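## Task

Get the spice jar, the glass jar and the specimen cup into the gray tray, each standing upright.

## Robot and tools

Robot: two seven-joint arms, left_arm and right_arm. Each ends in a vacuum cup, not fingers. The cup point is the centre of the cup's rim (31 mm across), and the cup faces along that point's +z axis. About 3 cm behind the rim the tool widens to roughly 5 cm sideways, so leave room around it. A stand holding two cameras, cam_head_left and cam_head_right (672x504 each), sits behind the arms and looks down at the table.

Frames: the scene frame has its origin at table-top height, midway between the nominal bases, with +x pointing out over the table, +z up and +y toward left_arm. Camera names say nothing about image sides. The left base is at about (-0.022, +0.372, 0) m and the right base at about (-0.020, -0.272, 0) m, both nearly unrotated. Everything about a hand (position, quaternion, targets, offsets) is in that arm's own base frame. Cameras and the table use the scene frame. Printed hand positions can be a few cm off, more at long reach.

The command row: every moving call uses rows of 14 numbers, each in [-1, 1]. The first 7 are left_arm: dx, dy, dz, rx, ry, rz, suction. The next 7 are the same for right_arm. Send all 14 even when only one arm moves. dx..rz are an offset, not a pose. They count from that arm's Hand target as it was when the action or move began, along that arm's base axes. 1.0 equals 0.6 m for dx/dy/dz and 180 degrees for rx/ry/rz. rx, ry, rz form one rotation vector about the Hand target position. All six at 0 means hold or re-request the current Hand target. Suction is an absolute setting, not an offset: 1 is full vacuum (about 55 kPa below ambient), fractions ask for less, and 0.05 or less is off. To leave a cup unchanged, repeat the value you last sent, because 0 switches it off.

Tools:
- execute_actions(actions, cameras): actions is a list of actions; each action is a table of up to 15 rows, one per 1/30 s step. A shorter table repeats its final row to fill 15 steps. Every row in an action is measured from the same starting Hand target; the next action starts from the new one, so repeating an offset adds it again. An empty list returns the state plus all camera images.
- move(target, speed, blend, blocking, cameras): straight-line path for each cup point. target is one 14-number row or a list of up to 15 rows; every row counts from the same starting Hand targets. speed is in m/s, 0.002 to 0.5, default 0.25, either one number or one per target. blend, in metres, rounds corners between listed targets; 0 means stop at each. blocking=false returns after about 0.5 s while the move continues. Total path time is capped at 10 s. Moves do not avoid obstacles or the other arm.
- wait(seconds): 0 to 10 s; the arms keep their last command.
- stop(): brakes a running move.
- zoom_image(camera, region): region [x0, y0, x1, y1] in pixels, at most 504 by 504, on the latest image of cam_head_left or cam_head_right.
- clear_fault(arm): "left_arm" or "right_arm", only after a result has reported a torque fault.
- finished_scene(scene): the scene number, 1 to 3. It cannot be undone. After ending scene 1, make no further call in that reply.

Results: each arm's end_effector_position (m) and end_effector_quat_wxyz, the Hand target (the last commanded pose after clipping, which the next offsets start from), joint positions, velocities and torques, motor temperatures, flange force, suction_measured, and part_present. part_present turns 1 at 0.50 and returns to 0 below 0.45. A move adds a line such as done, off_target, held, moving or fault, plus limits=paced (the pose was clipped) or limits=held (steps were withheld). A cup point often stops short of its Hand target. Sending the next command, even all zeros, asks for the target again; if it still falls short, add the missing distance as an offset. Each control step can turn the hand at most 32 degrees from its measured orientation, and large turns may swing the elbow.

Picking up: turn suction on and press the rim squarely onto a smooth, flat face of the object so it seals all round. Edges, holes or seams under the rim leak air. Check suction_measured: near 0 means no seal. Under vacuum the cup shortens by up to about 13 mm. To release, lower the object until it rests, switch suction off, wait a moment, then lift at least 20 mm. If the cup seals to the table, turn suction off to free it. Place objects upright inside the tray.

Avoid: the arms are stiff, so a target even a few mm past a solid contact presses very hard. Move slowly near contacts, and pull the target back above the cup point to end a push. Keep the arms and anything they hold apart, since arm-to-arm contact can end the scene. Never let objects fall or leave the table. Torque limits are 104.5 N m for the first four joints and 51.3 N m for the last three. Exceeding one, or a joint straying more than 5 degrees from plan, faults that arm until clear_fault. Motors heat when holding loads, stretched out or pushing: 60 °C gives a MOTOR HOT warning, and 75 °C makes that arm sag for 30 s or more. Time passes while you think, and an object may occasionally be nudged.

Each tool is called after "Request:" by a JSON object that holds its "fn" and its "kwargs", one argument or row to a line.

## Session

Request:
{"fn": "execute_actions", "kwargs": {
  "actions": []
}}

Scene clock: 0.00 s.
left_arm: end_effector_position=(+0.6836, +0.0447, +0.2859) suction_measured=0.00 part_present=0 end_effector_quat_wxyz=(+0.190, +0.172, +0.919, -0.299) | right_arm: end_effector_position=(+0.2079, +0.0161, +0.2851) suction_measured=0.01 part_present=0 end_effector_quat_wxyz=(+0.042, +0.644, +0.730, +0.226)
Joint positions: left_arm=[-0.524 0.969 0.463 0.774 0.349 1.37 -3.834] | right_arm=[-0.168 -0.437 0.263 2.431 -0.279 0.809 1.947]
Joint velocities: within noise
Joint torques (N m): no reading
Motor temperatures (°C): left_arm=[36 31 30 32 41 45 44] | right_arm=[34 35 34 32 34 43 38]
Flange force (N): no reading
Hand target: left_arm +0.6836, +0.0447, +0.2859; +0.190, +0.172, +0.919, -0.299 | right_arm +0.2079, +0.0161, +0.2851; +0.042, +0.644, +0.730, +0.226
Tool commands: left_gripper/suction=+0.0 right_gripper/suction=+0.0

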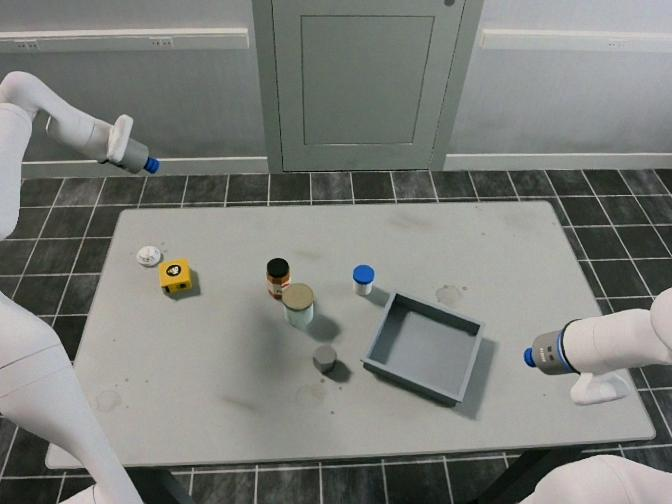

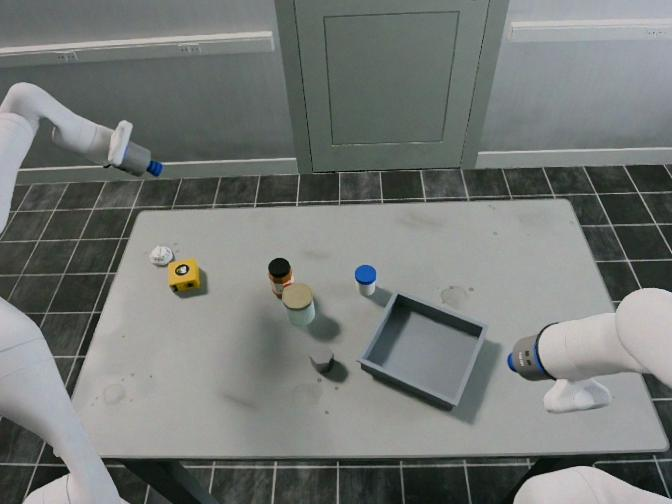

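Request:
{"fn": "zoom_image", "kwargs": {
  "camera": "cam_head_left",
  "region": [240, 230, 500, 425]
}}

Request:
{"fn": "zoom_image", "kwargs": {
  "camera": "cam_head_right",
  "region": [240, 230, 500, 425]
}}

Scaled by 1.938 from the camera's 672x504 image, which has a finer 960x720 frame.

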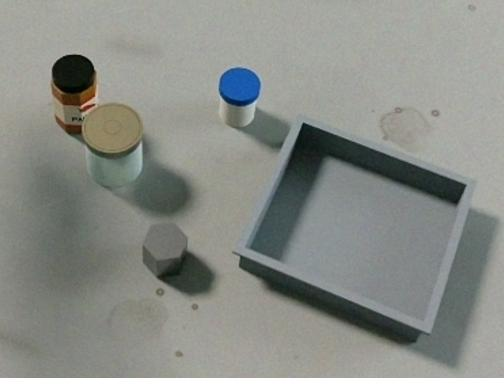

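Scaled by 1.938 from the camera's 672x504 image, which has a finer 960x720 frame.

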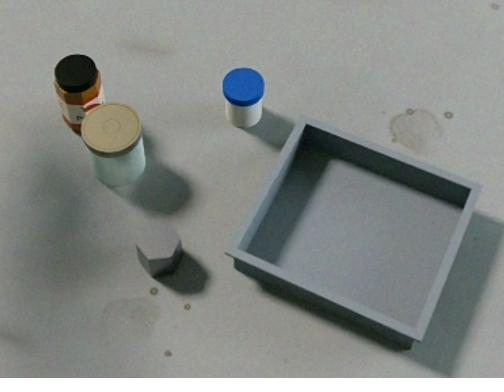

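Request:
{"fn": "move", "kwargs": {
  "target": [0,0,0,0,0,0,0,0.565,0.347,-0.258,-0.0912,0.1163,0,0],
  "cameras": ["all"]
}}

Scene clock: 51.50 s.
left_arm: end_effector_position=(+0.6836, +0.0447, +0.2859) suction_measured=0.00 part_present=0 end_effector_quat_wxyz=(+0.190, +0.172, +0.919, -0.299) | right_arm: end_effector_position=(+0.5469, +0.2243, +0.1303) suction_measured=0.01 part_present=0 end_effector_quat_wxyz=(+0.000, +0.661, +0.750, -0.001)
Joint positions: left_arm=[-0.524 0.969 0.463 0.774 0.349 1.37 -3.834] | right_arm=[-0.474 0.855 0.084 1.234 -0.072 1.056 1.313]
Joint torques (N m): left_arm=[1.55 -20.45 2.35 -6.04 1.18 0.07 -0.17] | right_arm=[-0.75 -19.99 0.78 -5.46 -0.17 -0.11 0.07]
Flange force (N): left_arm=[0.6 0.4 -2.5] | right_arm=[0.1 4.8 -0.5]
Hand target: left_arm +0.6836, +0.0447, +0.2859; +0.190, +0.172, +0.919, -0.299 | right_arm +0.5469, +0.2243, +0.1303; +0.000, +0.661, +0.750, -0.001
Off the commanded pose: left_arm 0.000 m, 0 deg | right_arm 0.000 m, 0 deg.
move: done

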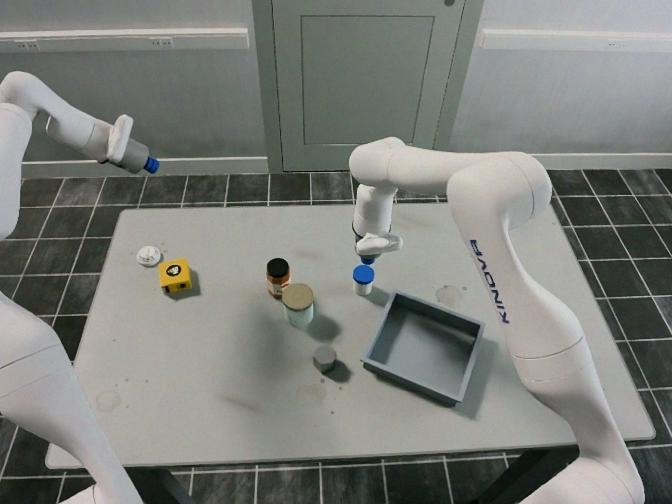

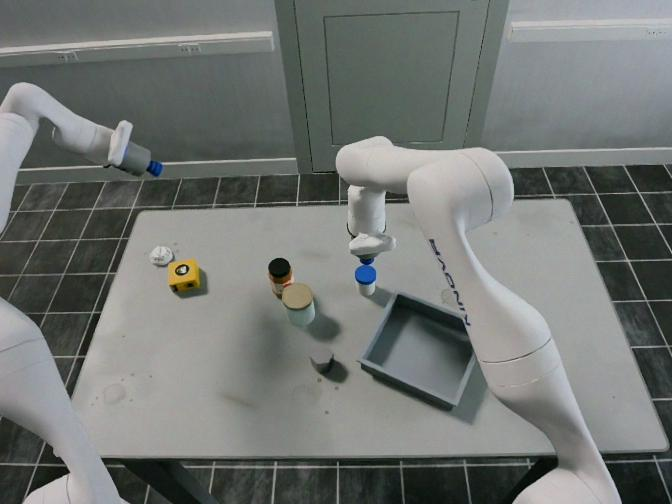

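Request:
{"fn": "move", "kwargs": {
  "target": [0,0,0,0,0,0,0,0,0,-0.0733,0,0,0,0],
  "speed": 0.1,
  "cameras": ["all"]
}}

Request:
{"fn": "zoom_image", "kwargs": {
  "camera": "cam_head_left",
  "region": [310, 210, 420, 310]
}}

Request:
{"fn": "zoom_image", "kwargs": {
  "camera": "cam_head_right",
  "region": [310, 210, 420, 310]
}}

Scene clock: 57.33 s.
left_arm: end_effector_position=(+0.6836, +0.0447, +0.2859) suction_measured=0.00 part_present=0 end_effector_quat_wxyz=(+0.190, +0.172, +0.919, -0.299) | right_arm: end_effector_position=(+0.5469, +0.2243, +0.0864) suction_measured=0.01 part_present=0 end_effector_quat_wxyz=(+0.000, +0.661, +0.750, -0.001)
Joint positions: left_arm=[-0.524 0.969 0.463 0.774 0.349 1.37 -3.834] | right_arm=[-0.471 0.914 0.078 1.269 -0.075 0.963 1.316]
Joint torques (N m): left_arm=[1.48 -20.43 2.38 -6.04 1.22 0.09 -0.21] | right_arm=[-0.74 -20.36 0.82 -5.24 -0.2 -0.1 0.14]
Flange force (N): left_arm=[0.4 0.3 -2.4] | right_arm=[0.0 4.2 0.0]
Hand target: left_arm +0.6836, +0.0447, +0.2859; +0.190, +0.172, +0.919, -0.299 | right_arm +0.5469, +0.2243, +0.0863; +0.000, +0.661, +0.750, -0.001
Off the commanded pose: left_arm 0.000 m, 0 deg | right_arm 0.000 m, 0 deg.
move: done

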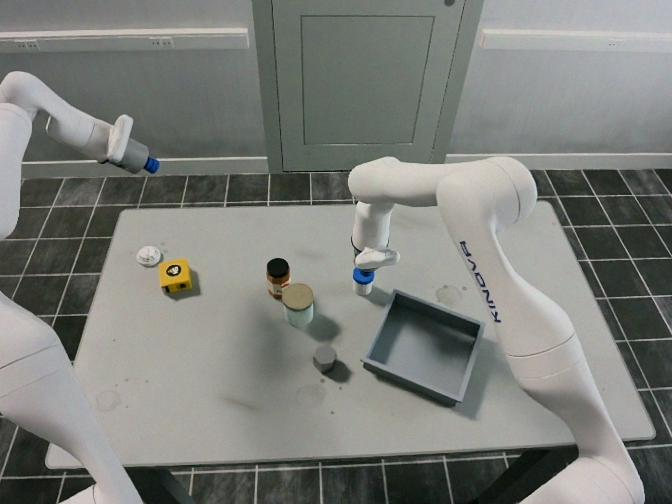

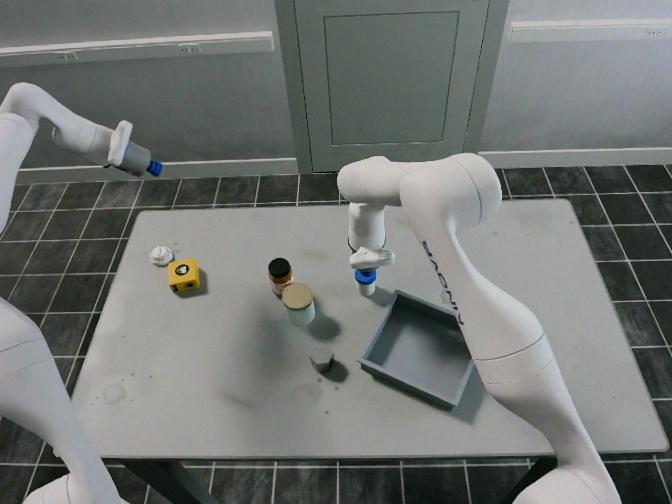

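Scaled by 4.582 from the camera's 672x504 image, which has a finer 960x720 frame.

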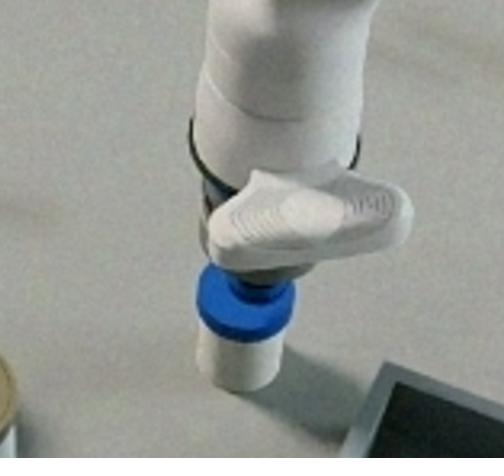

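Scaled by 4.582 from the camera's 672x504 image, which has a finer 960x720 frame.

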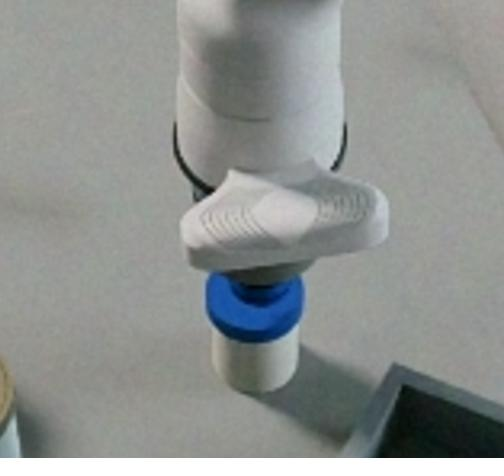

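Request:
{"fn": "move", "kwargs": {
  "target": [0,0,0,0,0,0,0,0.006,0.003,-0.025,0,0,0,0],
  "speed": 0.1,
  "cameras": ["all"]
}}

Request:
{"fn": "zoom_image", "kwargs": {
  "camera": "cam_head_left",
  "region": [330, 245, 400, 310]
}}

Request:
{"fn": "zoom_image", "kwargs": {
  "camera": "cam_head_right",
  "region": [330, 245, 400, 310]
}}

Scene clock: 70.33 s.
left_arm: end_effector_position=(+0.6836, +0.0447, +0.2859) suction_measured=0.00 part_present=0 end_effector_quat_wxyz=(+0.190, +0.172, +0.919, -0.299) | right_arm: end_effector_position=(+0.5505, +0.2261, +0.0713) suction_measured=0.01 part_present=0 end_effector_quat_wxyz=(+0.000, +0.661, +0.750, -0.001)
Joint positions: left_arm=[-0.524 0.969 0.463 0.774 0.349 1.37 -3.834] | right_arm=[-0.47 0.944 0.077 1.258 -0.076 0.944 1.316]
Joint torques (N m): left_arm=[1.46 -20.41 2.35 -6.02 1.22 0.11 -0.2] | right_arm=[-0.73 -20.44 0.9 -5.12 -0.21 -0.08 0.07]
Motor temperatures (°C): left_arm=[36 36 30 32 41 45 44] | right_arm=[34 36 34 32 34 43 38]
Flange force (N): left_arm=[0.4 0.3 -2.4] | right_arm=[-0.1 4.0 -0.1]
Hand target: left_arm +0.6836, +0.0447, +0.2859; +0.190, +0.172, +0.919, -0.299 | right_arm +0.5505, +0.2261, +0.0713; +0.000, +0.661, +0.750, -0.001
Off the commanded pose: left_arm 0.000 m, 0 deg | right_arm 0.000 m, 0 deg.
move: done

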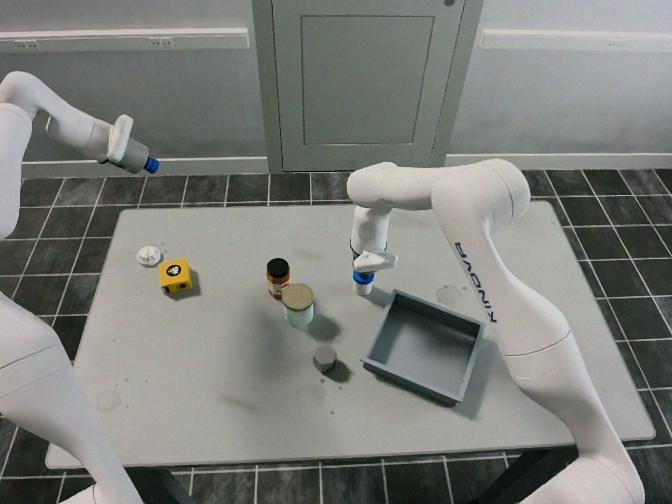

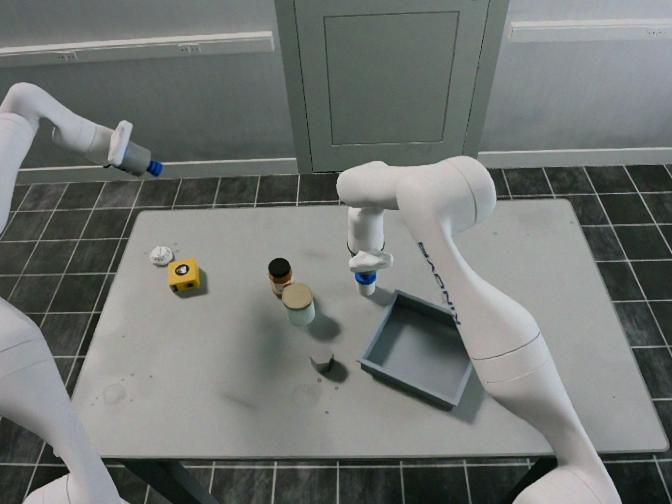

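Scaled by 7.200 from the camera's 672x504 image, which has a finer 960x720 frame.

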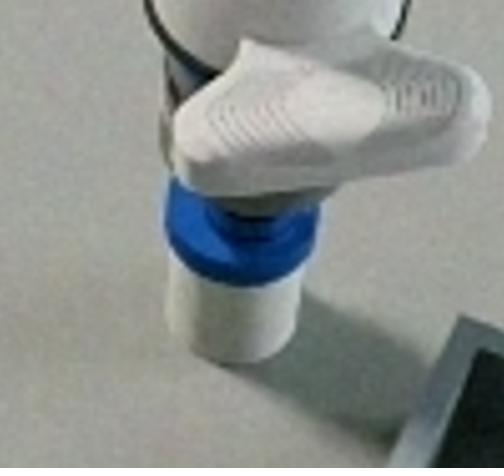

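Scaled by 7.200 from the camera's 672x504 image, which has a finer 960x720 frame.

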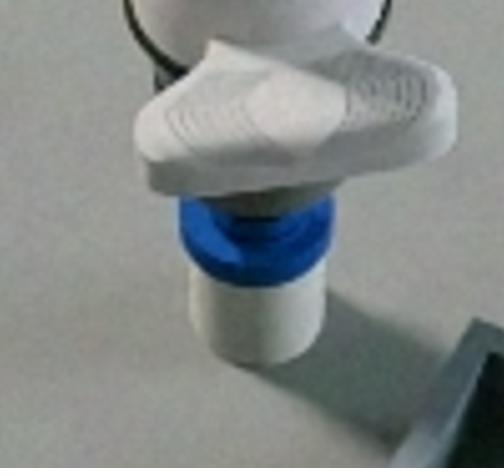

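Request:
{"fn": "move", "kwargs": {
  "target": [0,0,0,0,0,0,0,0.005,0.001,-0.017,0,0,0,1],
  "speed": 0.03
}}

Scene clock: 76.27 s.
left_arm: end_effector_position=(+0.6836, +0.0447, +0.2859) suction_measured=0.00 part_present=0 end_effector_quat_wxyz=(+0.190, +0.172, +0.919, -0.299) | right_arm: end_effector_position=(+0.5535, +0.2267, +0.0611) suction_measured=0.16 part_present=0 end_effector_quat_wxyz=(+0.000, +0.661, +0.750, -0.001)
Joint positions: left_arm=[-0.524 0.969 0.463 0.774 0.349 1.37 -3.834] | right_arm=[-0.468 0.965 0.076 1.248 -0.077 0.932 1.317]
Joint torques (N m): left_arm=[1.47 -20.43 2.37 -5.97 1.18 0.09 -0.18] | right_arm=[-0.65 -20.82 0.88 -5.12 -0.19 -0.15 0.14]
Flange force (N): left_arm=[0.0 0.5 -2.5] | right_arm=[0.2 4.4 0.1]
Hand target: left_arm +0.6836, +0.0447, +0.2859; +0.190, +0.172, +0.919, -0.299 | right_arm +0.5535, +0.2267, +0.0611; +0.000, +0.661, +0.750, -0.001
Off the commanded pose: left_arm 0.000 m, 0 deg | right_arm 0.000 m, 0 deg.
move: done

Near contact; continue slowly.

Request:
{"fn": "move", "kwargs": {
  "target": [0,0,0,0,0,0,0,0,0,-0.007,0,0,0,1],
  "speed": 0.02
}}

Request:
{"fn": "wait", "kwargs": {
  "seconds": 0.5
}}

Scene clock: 82.57 s.
left_arm: end_effector_position=(+0.6836, +0.0447, +0.2859) suction_measured=0.00 part_present=0 end_effector_quat_wxyz=(+0.190, +0.172, +0.919, -0.299) | right_arm: end_effector_position=(+0.5535, +0.2267, +0.0569) suction_measured=0.98 part_present=1 end_effector_quat_wxyz=(+0.000, +0.661, +0.750, -0.001)
Joint positions: left_arm=[-0.524 0.969 0.463 0.774 0.349 1.37 -3.834] | right_arm=[-0.468 0.971 0.075 1.25 -0.077 0.924 1.318]
Joint torques (N m): left_arm=[1.45 -20.47 2.31 -6.06 1.22 0.11 -0.19] | right_arm=[-0.71 -20.92 0.84 -5.08 -0.18 -0.13 0.13]
Flange force (N): left_arm=[0.5 0.3 -2.3] | right_arm=[0.1 4.5 0.3]
Hand target: left_arm +0.6836, +0.0447, +0.2859; +0.190, +0.172, +0.919, -0.299 | right_arm +0.5535, +0.2267, +0.0569; +0.000, +0.661, +0.750, -0.001
Off the commanded pose: left_arm 0.000 m, 0 deg | right_arm 0.000 m, 0 deg.
move: done

Scene clock: 83.07 s.
left_arm: end_effector_position=(+0.6836, +0.0447, +0.2859) suction_measured=0.00 part_present=0 end_effector_quat_wxyz=(+0.190, +0.172, +0.919, -0.299) | right_arm: end_effector_position=(+0.5535, +0.2267, +0.0569) suction_measured=1.00 part_present=1 end_effector_quat_wxyz=(+0.000, +0.661, +0.750, -0.001)
Joint positions: left_arm=[-0.524 0.969 0.463 0.774 0.349 1.37 -3.834] | right_arm=[-0.468 0.971 0.075 1.25 -0.077 0.924 1.318]
Joint torques (N m): left_arm=[1.45 -20.46 2.41 -6.04 1.19 0.07 -0.22] | right_arm=[-0.81 -20.85 0.79 -5.1 -0.17 -0.12 0.12]
Flange force (N): left_arm=[0.2 0.4 -2.4] | right_arm=[-0.1 4.3 0.2]
Hand target: left_arm +0.6836, +0.0447, +0.2859; +0.190, +0.172, +0.919, -0.299 | right_arm +0.5535, +0.2267, +0.0569; +0.000, +0.661, +0.750, -0.001
Tool commands: left_gripper/suction=+0.0 right_gripper/suction=+1.0
Off the commanded pose: left_arm 0.000 m, 0 deg | right_arm 0.000 m, 0 deg.
wait: 0.50 s; at rest by 0.17 s

Request:
{"fn": "move", "kwargs": {
  "target": [
    [0,0,0,0,0,0,0,0,0,0.155,0,0,0,1],
    [0,0,0,0,0,0,0,-0.331,-0.0845,0.155,0,0,0,1],
    [0,0,0,0,0,0,0,-0.331,-0.0845,0.038,0,0,0,1]
  ],
  "speed": [0.15,0.2,0.1],
  "blend": [0.02,0.02,0],
  "cameras": ["all"]
}}

Request:
{"fn": "zoom_image", "kwargs": {
  "camera": "cam_head_left",
  "region": [330, 250, 510, 430]
}}

Scene clock: 100.53 s.
left_arm: end_effector_position=(+0.6836, +0.0447, +0.2859) suction_measured=0.00 part_present=0 end_effector_quat_wxyz=(+0.190, +0.172, +0.919, -0.299) | right_arm: end_effector_position=(+0.3549, +0.1760, +0.0797) suction_measured=0.99 part_present=1 end_effector_quat_wxyz=(+0.000, +0.661, +0.750, -0.001)
Joint positions: left_arm=[-0.524 0.969 0.463 0.774 0.349 1.37 -3.834] | right_arm=[-0.564 0.611 0.057 2.019 -0.065 0.515 1.235]
Joint torques (N m): left_arm=[1.46 -20.46 2.3 -6.04 1.22 0.09 -0.25] | right_arm=[-0.75 -13.97 0.51 -2.92 -0.17 -0.07 0.11]
Flange force (N): left_arm=[0.2 0.3 -2.4] | right_arm=[-0.9 3.0 0.2]
Hand target: left_arm +0.6836, +0.0447, +0.2859; +0.190, +0.172, +0.919, -0.299 | right_arm +0.3549, +0.1760, +0.0797; +0.000, +0.661, +0.750, -0.001
Off the commanded pose: left_arm 0.000 m, 0 deg | right_arm 0.000 m, 0 deg.
move: done

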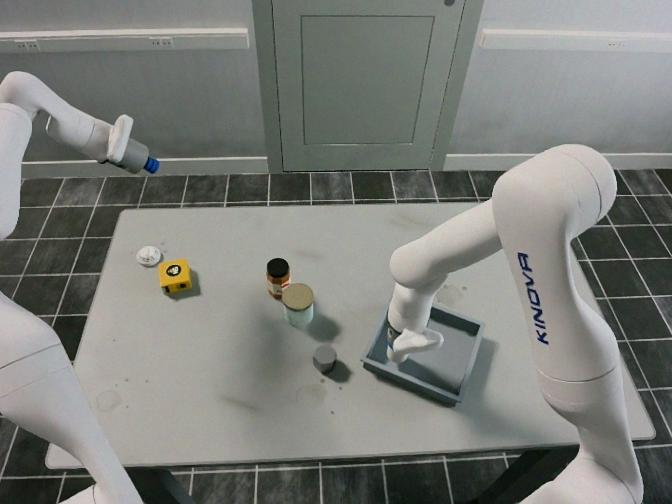

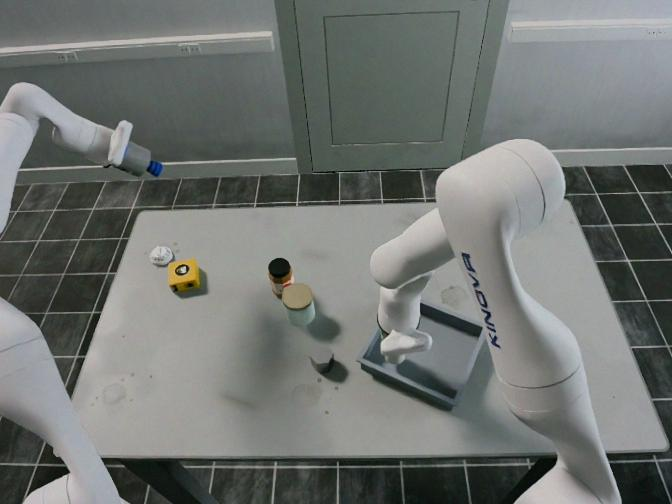

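Scaled by 2.800 from the camera's 672x504 image, which has a finer 960x720 frame.

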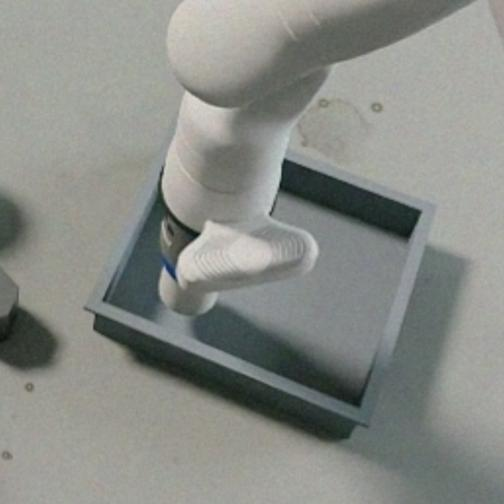

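Request:
{"fn": "move", "kwargs": {
  "target": [0,0,0,0,0,0,0,0,0,-0.0308,0,0,0,1],
  "speed": 0.04
}}

Scene clock: 106.97 s.
left_arm: end_effector_position=(+0.6836, +0.0447, +0.2859) suction_measured=0.00 part_present=0 end_effector_quat_wxyz=(+0.190, +0.172, +0.919, -0.299) | right_arm: end_effector_position=(+0.3549, +0.1760, +0.0613) suction_measured=0.96 part_present=1 end_effector_quat_wxyz=(+0.000, +0.661, +0.750, -0.001)
Joint positions: left_arm=[-0.524 0.969 0.463 0.774 0.349 1.37 -3.834] | right_arm=[-0.56 0.654 0.051 2.028 -0.068 0.462 1.238]
Joint torques (N m): left_arm=[1.52 -20.49 2.36 -6 1.19 0.13 -0.23] | right_arm=[-0.7 -14.18 0.54 -2.52 -0.16 -0.12 0.09]
Flange force (N): left_arm=[0.2 0.5 -2.4] | right_arm=[-0.8 3.1 -0.1]
Hand target: left_arm +0.6836, +0.0447, +0.2859; +0.190, +0.172, +0.919, -0.299 | right_arm +0.3549, +0.1760, +0.0613; +0.000, +0.661, +0.750, -0.001
Off the commanded pose: left_arm 0.000 m, 0 deg | right_arm 0.000 m, 0 deg.
move: done

Request:
{"fn": "move", "kwargs": {
  "target": [0,0,0,0,0,0,0,0,0,-0.007,0,0,0,1],
  "speed": 0.02
}}

Scene clock: 110.10 s.
left_arm: end_effector_position=(+0.6836, +0.0447, +0.2859) suction_measured=0.00 part_present=0 end_effector_quat_wxyz=(+0.190, +0.172, +0.919, -0.299) | right_arm: end_effector_position=(+0.3549, +0.1760, +0.0571) suction_measured=1.00 part_present=1 end_effector_quat_wxyz=(+0.000, +0.661, +0.750, -0.001)
Joint positions: left_arm=[-0.524 0.969 0.463 0.774 0.349 1.37 -3.834] | right_arm=[-0.559 0.664 0.05 2.03 -0.069 0.45 1.239]
Joint torques (N m): left_arm=[1.43 -20.37 2.29 -5.93 1.21 0.09 -0.22] | right_arm=[-0.75 -14.27 0.51 -2.43 -0.21 -0.11 0.1]
Flange force (N): left_arm=[-0.2 0.5 -2.6] | right_arm=[-0.9 3.2 0.0]
Hand target: left_arm +0.6836, +0.0447, +0.2859; +0.190, +0.172, +0.919, -0.299 | right_arm +0.3549, +0.1760, +0.0571; +0.000, +0.661, +0.750, -0.001
Off the commanded pose: left_arm 0.000 m, 0 deg | right_arm 0.000 m, 0 deg.
move: done

Request:
{"fn": "move", "kwargs": {
  "target": [0,0,0,0,0,0,0,0,0,-0.005,0,0,0,1],
  "speed": 0.02,
  "cameras": ["all"]
}}

Request:
{"fn": "zoom_image", "kwargs": {
  "camera": "cam_head_left",
  "region": [350, 310, 450, 400]
}}

Scene clock: 114.27 s.
left_arm: end_effector_position=(+0.6836, +0.0447, +0.2859) suction_measured=0.00 part_present=0 end_effector_quat_wxyz=(+0.190, +0.172, +0.919, -0.299) | right_arm: end_effector_position=(+0.3549, +0.1760, +0.0541) suction_measured=0.99 part_present=1 end_effector_quat_wxyz=(+0.000, +0.661, +0.750, -0.001)
Joint positions: left_arm=[-0.524 0.969 0.463 0.774 0.349 1.37 -3.834] | right_arm=[-0.558 0.671 0.049 2.031 -0.069 0.442 1.239]
Joint torques (N m): left_arm=[1.44 -20.44 2.35 -6.02 1.22 0.06 -0.2] | right_arm=[-0.71 -14.31 0.55 -2.37 -0.2 -0.1 0.12]
Flange force (N): left_arm=[0.1 0.4 -2.5] | right_arm=[-0.8 3.2 0.0]
Hand target: left_arm +0.6836, +0.0447, +0.2859; +0.190, +0.172, +0.919, -0.299 | right_arm +0.3549, +0.1760, +0.0540; +0.000, +0.661, +0.750, -0.001
Off the commanded pose: left_arm 0.000 m, 0 deg | right_arm 0.000 m, 0 deg.
move: done

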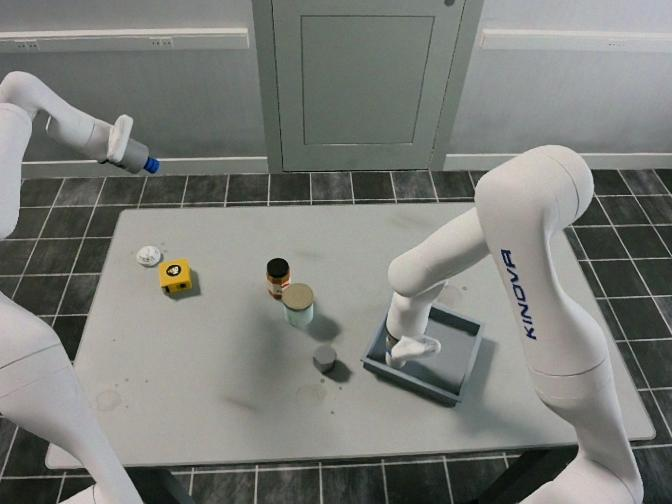

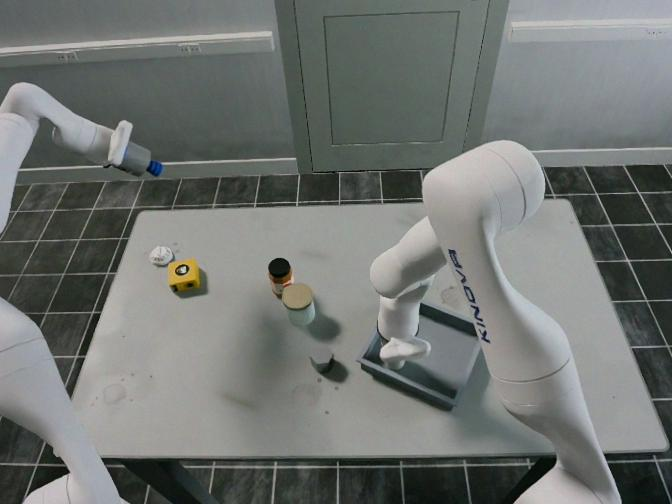

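Scaled by 5.040 from the camera's 672x504 image, which has a finer 960x720 frame.

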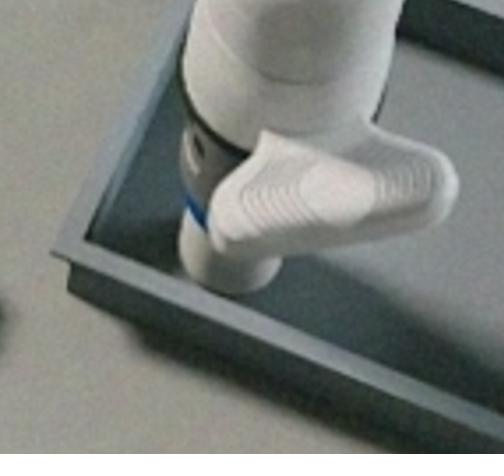

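Request:
{"fn": "move", "kwargs": {
  "target": [0,0,0,0,0,0,0,0,0,-0.005,0,0,0,1],
  "speed": 0.02
}}

Scene clock: 121.27 s.
left_arm: end_effector_position=(+0.6836, +0.0447, +0.2859) suction_measured=0.00 part_present=0 end_effector_quat_wxyz=(+0.190, +0.172, +0.919, -0.299) | right_arm: end_effector_position=(+0.3549, +0.1760, +0.0510) suction_measured=0.98 part_present=1 end_effector_quat_wxyz=(+0.000, +0.661, +0.750, -0.001)
Joint positions: left_arm=[-0.524 0.969 0.463 0.774 0.349 1.37 -3.834] | right_arm=[-0.558 0.678 0.048 2.032 -0.07 0.434 1.24]
Joint torques (N m): left_arm=[1.46 -20.47 2.36 -5.99 1.25 0.13 -0.18] | right_arm=[-0.85 -14.37 0.57 -2.35 -0.14 -0.07 0.1]
Flange force (N): left_arm=[0.1 0.5 -2.4] | right_arm=[-1.3 3.2 0.3]
Hand target: left_arm +0.6836, +0.0447, +0.2859; +0.190, +0.172, +0.919, -0.299 | right_arm +0.3549, +0.1760, +0.0510; +0.000, +0.661, +0.750, -0.001
Off the commanded pose: left_arm 0.000 m, 0 deg | right_arm 0.000 m, 0 deg.
move: done

Request:
{"fn": "move", "kwargs": {
  "target": [0,0,0,0,0,0,0,0,0,-0.002,0,0,0,1],
  "speed": 0.02
}}

Request:
{"fn": "move", "kwargs": {
  "target": [0,0,0,0,0,0,0,0,0,0,0,0,0,0]
}}

Request:
{"fn": "wait", "kwargs": {
  "seconds": 0.5
}}

Scene clock: 126.43 s.
left_arm: end_effector_position=(+0.6836, +0.0447, +0.2859) suction_measured=0.00 part_present=0 end_effector_quat_wxyz=(+0.190, +0.172, +0.919, -0.299) | right_arm: end_effector_position=(+0.3549, +0.1760, +0.0499) suction_measured=0.98 part_present=1 end_effector_quat_wxyz=(+0.000, +0.661, +0.750, -0.001)
Joint positions: left_arm=[-0.524 0.969 0.463 0.774 0.349 1.37 -3.834] | right_arm=[-0.557 0.681 0.047 2.033 -0.07 0.43 1.24]
Joint torques (N m): left_arm=[1.47 -20.4 2.29 -5.94 1.23 0.09 -0.19] | right_arm=[-0.68 -12.49 0.57 -2.51 -0.17 -0.5 0.12]
Flange force (N): left_arm=[-0.1 0.6 -2.6] | right_arm=[-1.4 1.3 -5.5]
Hand target: left_arm +0.6836, +0.0447, +0.2859; +0.190, +0.172, +0.919, -0.299 | right_arm +0.3549, +0.1760, +0.0499; +0.000, +0.661, +0.750, -0.001
Off the commanded pose: left_arm 0.000 m, 0 deg | right_arm 0.000 m, 0 deg.
move: done

Scene clock: 126.93 s.
left_arm: end_effector_position=(+0.6836, +0.0447, +0.2859) suction_measured=0.00 part_present=0 end_effector_quat_wxyz=(+0.190, +0.172, +0.919, -0.299) | right_arm: end_effector_position=(+0.3549, +0.1760, +0.0499) suction_measured=0.01 part_present=0 end_effector_quat_wxyz=(+0.000, +0.661, +0.750, -0.001)
Joint positions: left_arm=[-0.524 0.969 0.463 0.774 0.349 1.37 -3.834] | right_arm=[-0.557 0.681 0.047 2.033 -0.07 0.43 1.24]
Joint torques (N m): left_arm=[1.45 -20.43 2.32 -6.03 1.2 0.05 -0.23] | right_arm=[-0.6 -9.6 0.49 -2.03 -0.16 -0.79 0.13]
Flange force (N): left_arm=[0.1 0.4 -2.5] | right_arm=[-1.5 0.3 -13.5]
Hand target: left_arm +0.6836, +0.0447, +0.2859; +0.190, +0.172, +0.919, -0.299 | right_arm +0.3549, +0.1760, +0.0499; +0.000, +0.661, +0.750, -0.001
Off the commanded pose: left_arm 0.000 m, 0 deg | right_arm 0.000 m, 0 deg.
move: done

Scene clock: 127.43 s.
left_arm: end_effector_position=(+0.6836, +0.0447, +0.2859) suction_measured=0.00 part_present=0 end_effector_quat_wxyz=(+0.190, +0.172, +0.919, -0.299) | right_arm: end_effector_position=(+0.3549, +0.1760, +0.0499) suction_measured=0.01 part_present=0 end_effector_quat_wxyz=(+0.000, +0.661, +0.750, -0.001)
Joint positions: left_arm=[-0.524 0.969 0.463 0.774 0.349 1.37 -3.834] | right_arm=[-0.557 0.681 0.047 2.033 -0.07 0.43 1.24]
Joint torques (N m): left_arm=[1.46 -20.51 2.31 -6.04 1.2 0.12 -0.22] | right_arm=[-0.6 -9.6 0.54 -2.01 -0.13 -0.79 0.1]
Flange force (N): left_arm=[0.3 0.4 -2.3] | right_arm=[-1.5 0.4 -13.4]
Hand target: left_arm +0.6836, +0.0447, +0.2859; +0.190, +0.172, +0.919, -0.299 | right_arm +0.3549, +0.1760, +0.0499; +0.000, +0.661, +0.750, -0.001
Tool commands: left_gripper/suction=+0.0 right_gripper/suction=+0.0
Off the commanded pose: left_arm 0.000 m, 0 deg | right_arm 0.000 m, 0 deg.
wait: 0.50 s; at rest by 0.17 s

Request:
{"fn": "move", "kwargs": {
  "target": [
    [0,0,0,0,0,0,0,0,0,0.1335,0,0,0,0],
    [0,0,0,0,0,0,0,0.2185,0.34,0.1335,0,0,0,0],
    [0,0,0,0,0,0,0,0.2185,0.34,0.069,0,0,0,0]
  ],
  "speed": [0.15,0.25,0.1],
  "blend": [0.02,0.02,0],
  "cameras": ["all"]
}}

Request:
{"fn": "zoom_image", "kwargs": {
  "camera": "cam_head_left",
  "region": [250, 240, 350, 340]
}}

Request:
{"fn": "zoom_image", "kwargs": {
  "camera": "cam_head_right",
  "region": [250, 240, 350, 340]
}}

Scene clock: 139.33 s.
left_arm: end_effector_position=(+0.6836, +0.0447, +0.2859) suction_measured=0.00 part_present=0 end_effector_quat_wxyz=(+0.190, +0.172, +0.919, -0.299) | right_arm: end_effector_position=(+0.4860, +0.3800, +0.0913) suction_measured=0.01 part_present=0 end_effector_quat_wxyz=(+0.000, +0.661, +0.750, -0.001)
Joint positions: left_arm=[-0.524 0.969 0.463 0.774 0.349 1.37 -3.834] | right_arm=[-0.738 0.962 0.072 1.138 -0.068 1.044 1.035]
Joint torques (N m): left_arm=[1.47 -20.43 2.36 -5.99 1.23 0.08 -0.19] | right_arm=[-0.74 -21.09 0.74 -5.46 -0.22 -0.08 0.09]
Flange force (N): left_arm=[0.1 0.5 -2.5] | right_arm=[1.4 4.5 -0.3]
Hand target: left_arm +0.6836, +0.0447, +0.2859; +0.190, +0.172, +0.919, -0.299 | right_arm +0.4860, +0.3800, +0.0912; +0.000, +0.661, +0.750, -0.001
Off the commanded pose: left_arm 0.000 m, 0 deg | right_arm 0.000 m, 0 deg.
move: done; blend cut to 0.0193 m at target 2

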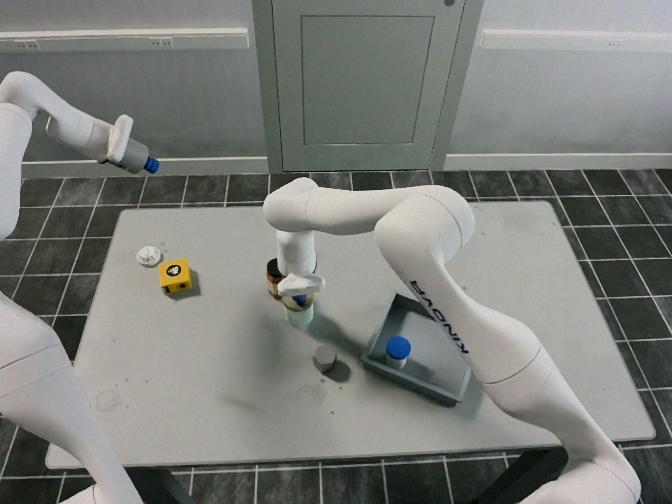

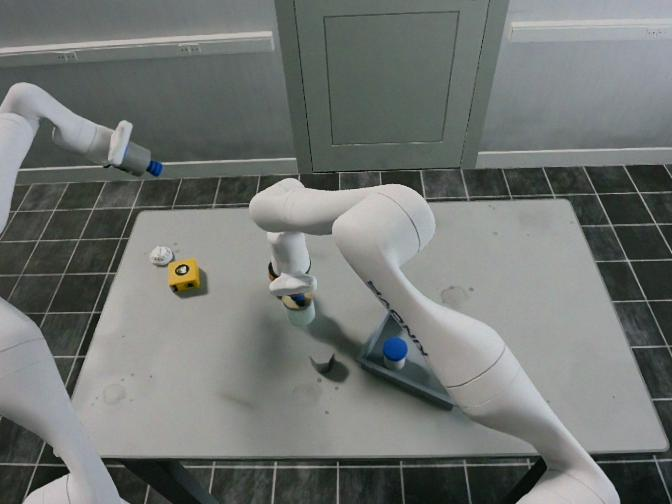

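Scaled by 5.040 from the camera's 672x504 image, which has a finer 960x720 frame.

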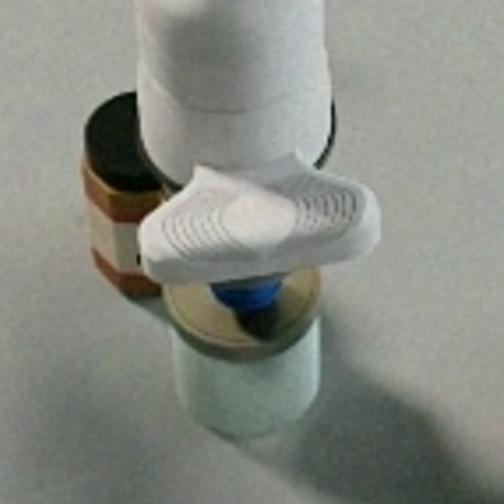

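Scaled by 5.040 from the camera's 672x504 image, which has a finer 960x720 frame.

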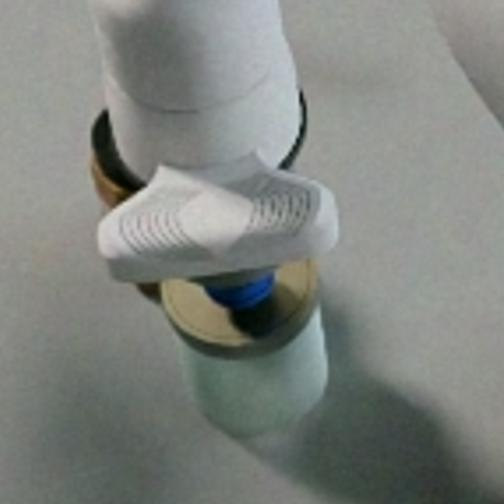

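Request:
{"fn": "move", "kwargs": {
  "target": [
    [0,0,0,0,0,0,0,0.006,0.002,-0.02,0,0,0,1],
    [0,0,0,0,0,0,0,0.006,0.002,-0.025,0,0,0,1]
  ],
  "speed": [0.04,0.02]
}}

Scene clock: 150.17 s.
left_arm: end_effector_position=(+0.6836, +0.0447, +0.2859) suction_measured=0.00 part_present=0 end_effector_quat_wxyz=(+0.190, +0.172, +0.919, -0.299) | right_arm: end_effector_position=(+0.4896, +0.3812, +0.0762) suction_measured=0.35 part_present=0 end_effector_quat_wxyz=(+0.000, +0.661, +0.750, -0.001)
Joint positions: left_arm=[-0.524 0.969 0.463 0.774 0.349 1.37 -3.834] | right_arm=[-0.734 0.991 0.071 1.129 -0.069 1.025 1.037]
Joint torques (N m): left_arm=[1.47 -20.43 2.33 -5.97 1.23 0.1 -0.18] | right_arm=[-0.69 -22.48 0.82 -5.94 -0.25 -0.16 0.08]
Flange force (N): left_arm=[0.1 0.5 -2.5] | right_arm=[1.5 4.5 1.6]
Hand target: left_arm +0.6836, +0.0447, +0.2859; +0.190, +0.172, +0.919, -0.299 | right_arm +0.4896, +0.3812, +0.0762; +0.000, +0.661, +0.750, -0.001
Off the commanded pose: left_arm 0.000 m, 0 deg | right_arm 0.000 m, 0 deg.
move: done

Request:
{"fn": "move", "kwargs": {
  "target": [0,0,0,0,0,0,0,0,0,-0.003,0,0,0,1],
  "speed": 0.02
}}

Request:
{"fn": "wait", "kwargs": {
  "seconds": 0.7
}}

Scene clock: 158.07 s.
left_arm: end_effector_position=(+0.6836, +0.0447, +0.2859) suction_measured=0.00 part_present=0 end_effector_quat_wxyz=(+0.190, +0.172, +0.919, -0.299) | right_arm: end_effector_position=(+0.4896, +0.3812, +0.0745) suction_measured=0.98 part_present=1 end_effector_quat_wxyz=(+0.000, +0.661, +0.750, -0.001)
Joint positions: left_arm=[-0.524 0.969 0.463 0.774 0.349 1.37 -3.834] | right_arm=[-0.734 0.993 0.071 1.13 -0.069 1.021 1.037]
Joint torques (N m): left_arm=[1.47 -20.43 2.31 -6.02 1.18 0.11 -0.22] | right_arm=[-0.7 -22.36 0.82 -5.86 -0.19 -0.09 0.1]
Flange force (N): left_arm=[0.4 0.3 -2.4] | right_arm=[1.4 4.4 1.6]
Hand target: left_arm +0.6836, +0.0447, +0.2859; +0.190, +0.172, +0.919, -0.299 | right_arm +0.4896, +0.3812, +0.0745; +0.000, +0.661, +0.750, -0.001
Off the commanded pose: left_arm 0.000 m, 0 deg | right_arm 0.000 m, 0 deg.
move: done

Scene clock: 158.77 s.
left_arm: end_effector_position=(+0.6836, +0.0447, +0.2859) suction_measured=0.00 part_present=0 end_effector_quat_wxyz=(+0.190, +0.172, +0.919, -0.299) | right_arm: end_effector_position=(+0.4896, +0.3812, +0.0745) suction_measured=0.99 part_present=1 end_effector_quat_wxyz=(+0.000, +0.661, +0.750, -0.001)
Joint positions: left_arm=[-0.524 0.969 0.463 0.774 0.349 1.37 -3.834] | right_arm=[-0.734 0.993 0.071 1.13 -0.069 1.021 1.037]
Joint torques (N m): left_arm=[1.46 -20.42 2.3 -6 1.21 0.07 -0.23] | right_arm=[-0.73 -22.43 0.83 -5.96 -0.18 -0.09 0.11]
Flange force (N): left_arm=[0.0 0.4 -2.5] | right_arm=[1.2 4.1 1.7]
Hand target: left_arm +0.6836, +0.0447, +0.2859; +0.190, +0.172, +0.919, -0.299 | right_arm +0.4896, +0.3812, +0.0745; +0.000, +0.661, +0.750, -0.001
Tool commands: left_gripper/suction=+0.0 right_gripper/suction=+1.0
Off the commanded pose: left_arm 0.000 m, 0 deg | right_arm 0.000 m, 0 deg.
wait: 0.70 s; at rest by 0.17 s

Request:
{"fn": "move", "kwargs": {
  "target": [
    [0,0,0,0,0,0,0,0,0,0.146,0,0,0,1],
    [0,0,0,0,0,0,0,-0.2143,-0.5087,0.146,0,0,0,1],
    [0,0,0,0,0,0,0,-0.2143,-0.5087,0.015,0,0,0,1]
  ],
  "speed": [0.12,0.2,0.08],
  "blend": [0.02,0.02,0],
  "cameras": ["all"]
}}

Request:
{"fn": "zoom_image", "kwargs": {
  "camera": "cam_head_left",
  "region": [350, 270, 500, 410]
}}

Scene clock: 173.43 s.
left_arm: end_effector_position=(+0.6836, +0.0447, +0.2859) suction_measured=0.00 part_present=0 end_effector_quat_wxyz=(+0.190, +0.172, +0.919, -0.299) | right_arm: end_effector_position=(+0.3610, +0.0760, +0.0835) suction_measured=0.98 part_present=1 end_effector_quat_wxyz=(+0.000, +0.661, +0.750, -0.001)
Joint positions: left_arm=[-0.524 0.969 0.463 0.774 0.349 1.37 -3.834] | right_arm=[-0.326 0.567 0.07 2.106 -0.08 0.471 1.5]
Joint torques (N m): left_arm=[1.46 -20.41 2.43 -5.93 1.22 0.08 -0.17] | right_arm=[-0.72 -13.51 0.52 -2.7 -0.18 -0.07 0.12]
Motor temperatures (°C): left_arm=[36 41 30 32 41 45 44] | right_arm=[34 38 34 32 34 43 38]
Flange force (N): left_arm=[-0.2 0.7 -2.6] | right_arm=[-1.6 3.0 1.4]
Hand target: left_arm +0.6836, +0.0447, +0.2859; +0.190, +0.172, +0.919, -0.299 | right_arm +0.3610, +0.0760, +0.0834; +0.000, +0.661, +0.750, -0.001
Off the commanded pose: left_arm 0.000 m, 0 deg | right_arm 0.000 m, 0 deg.
move: done

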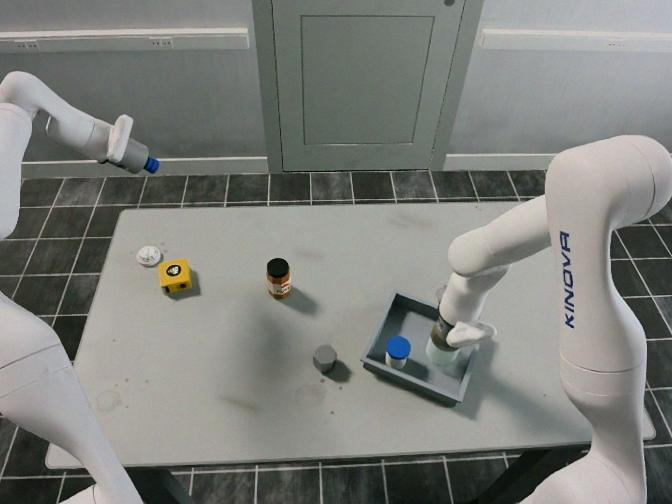

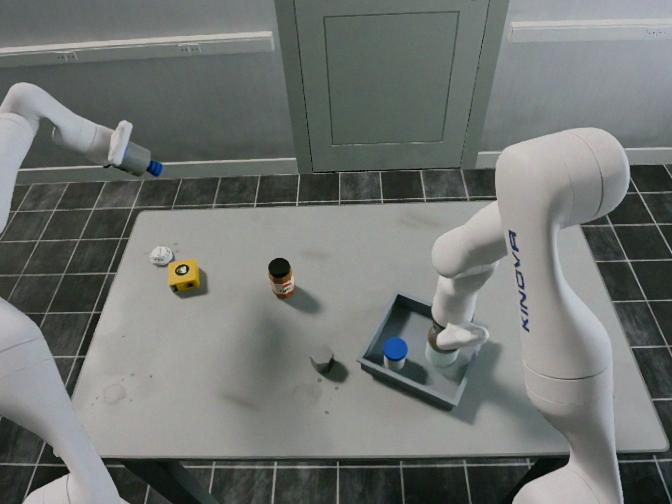

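Scaled by 3.360 from the camera's 672x504 image, which has a finer 960x720 frame.

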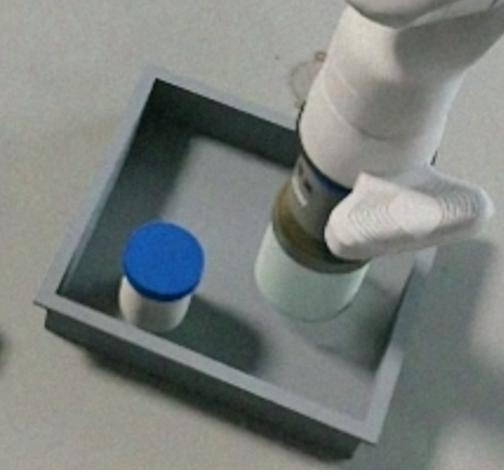

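Request:
{"fn": "move", "kwargs": {
  "target": [
    [0,0,0,0,0,0,0,0,0,-0.022,0,0,0,1],
    [0,0,0,0,0,0,0,0,0,-0.026,0,0,0,1]
  ],
  "speed": [0.05,0.015]
}}

Scene clock: 177.93 s.
left_arm: end_effector_position=(+0.6836, +0.0447, +0.2859) suction_measured=0.00 part_present=0 end_effector_quat_wxyz=(+0.190, +0.172, +0.919, -0.299) | right_arm: end_effector_position=(+0.3610, +0.0760, +0.0679) suction_measured=0.96 part_present=1 end_effector_quat_wxyz=(+0.000, +0.661, +0.750, -0.001)
Joint positions: left_arm=[-0.524 0.969 0.463 0.774 0.349 1.37 -3.834] | right_arm=[-0.321 0.606 0.062 2.115 -0.085 0.423 1.504]
Joint torques (N m): left_arm=[1.47 -20.41 2.38 -6.02 1.21 0.11 -0.23] | right_arm=[-0.74 -13.77 0.61 -2.4 -0.22 -0.07 0.06]
Flange force (N): left_arm=[0.3 0.3 -2.4] | right_arm=[-2.0 2.9 1.6]
Hand target: left_arm +0.6836, +0.0447, +0.2859; +0.190, +0.172, +0.919, -0.299 | right_arm +0.3610, +0.0760, +0.0679; +0.000, +0.661, +0.750, -0.001
Off the commanded pose: left_arm 0.000 m, 0 deg | right_arm 0.000 m, 0 deg.
move: done

Request:
{"fn": "move", "kwargs": {
  "target": [0,0,0,0,0,0,0,0,0,-0.003,0,0,0,1],
  "speed": 0.015
}}

Scene clock: 181.43 s.
left_arm: end_effector_position=(+0.6836, +0.0447, +0.2859) suction_measured=0.00 part_present=0 end_effector_quat_wxyz=(+0.190, +0.172, +0.919, -0.299) | right_arm: end_effector_position=(+0.3610, +0.0760, +0.0661) suction_measured=0.99 part_present=1 end_effector_quat_wxyz=(+0.000, +0.661, +0.750, +0.000)
Joint positions: left_arm=[-0.524 0.969 0.463 0.774 0.349 1.37 -3.834] | right_arm=[-0.32 0.611 0.062 2.116 -0.085 0.417 1.504]
Joint torques (N m): left_arm=[1.49 -20.42 2.33 -5.98 1.24 0.09 -0.21] | right_arm=[-0.82 -0.64 0.02 -3.45 -0.25 -3.09 0.12]
Flange force (N): left_arm=[0.1 0.5 -2.5] | right_arm=[-3.0 -9.0 -40.7]
Hand target: left_arm +0.6836, +0.0447, +0.2859; +0.190, +0.172, +0.919, -0.299 | right_arm +0.3610, +0.0760, +0.0661; +0.000, +0.661, +0.750, -0.001
Off the commanded pose: left_arm 0.000 m, 0 deg | right_arm 0.000 m, 0 deg.
move: done


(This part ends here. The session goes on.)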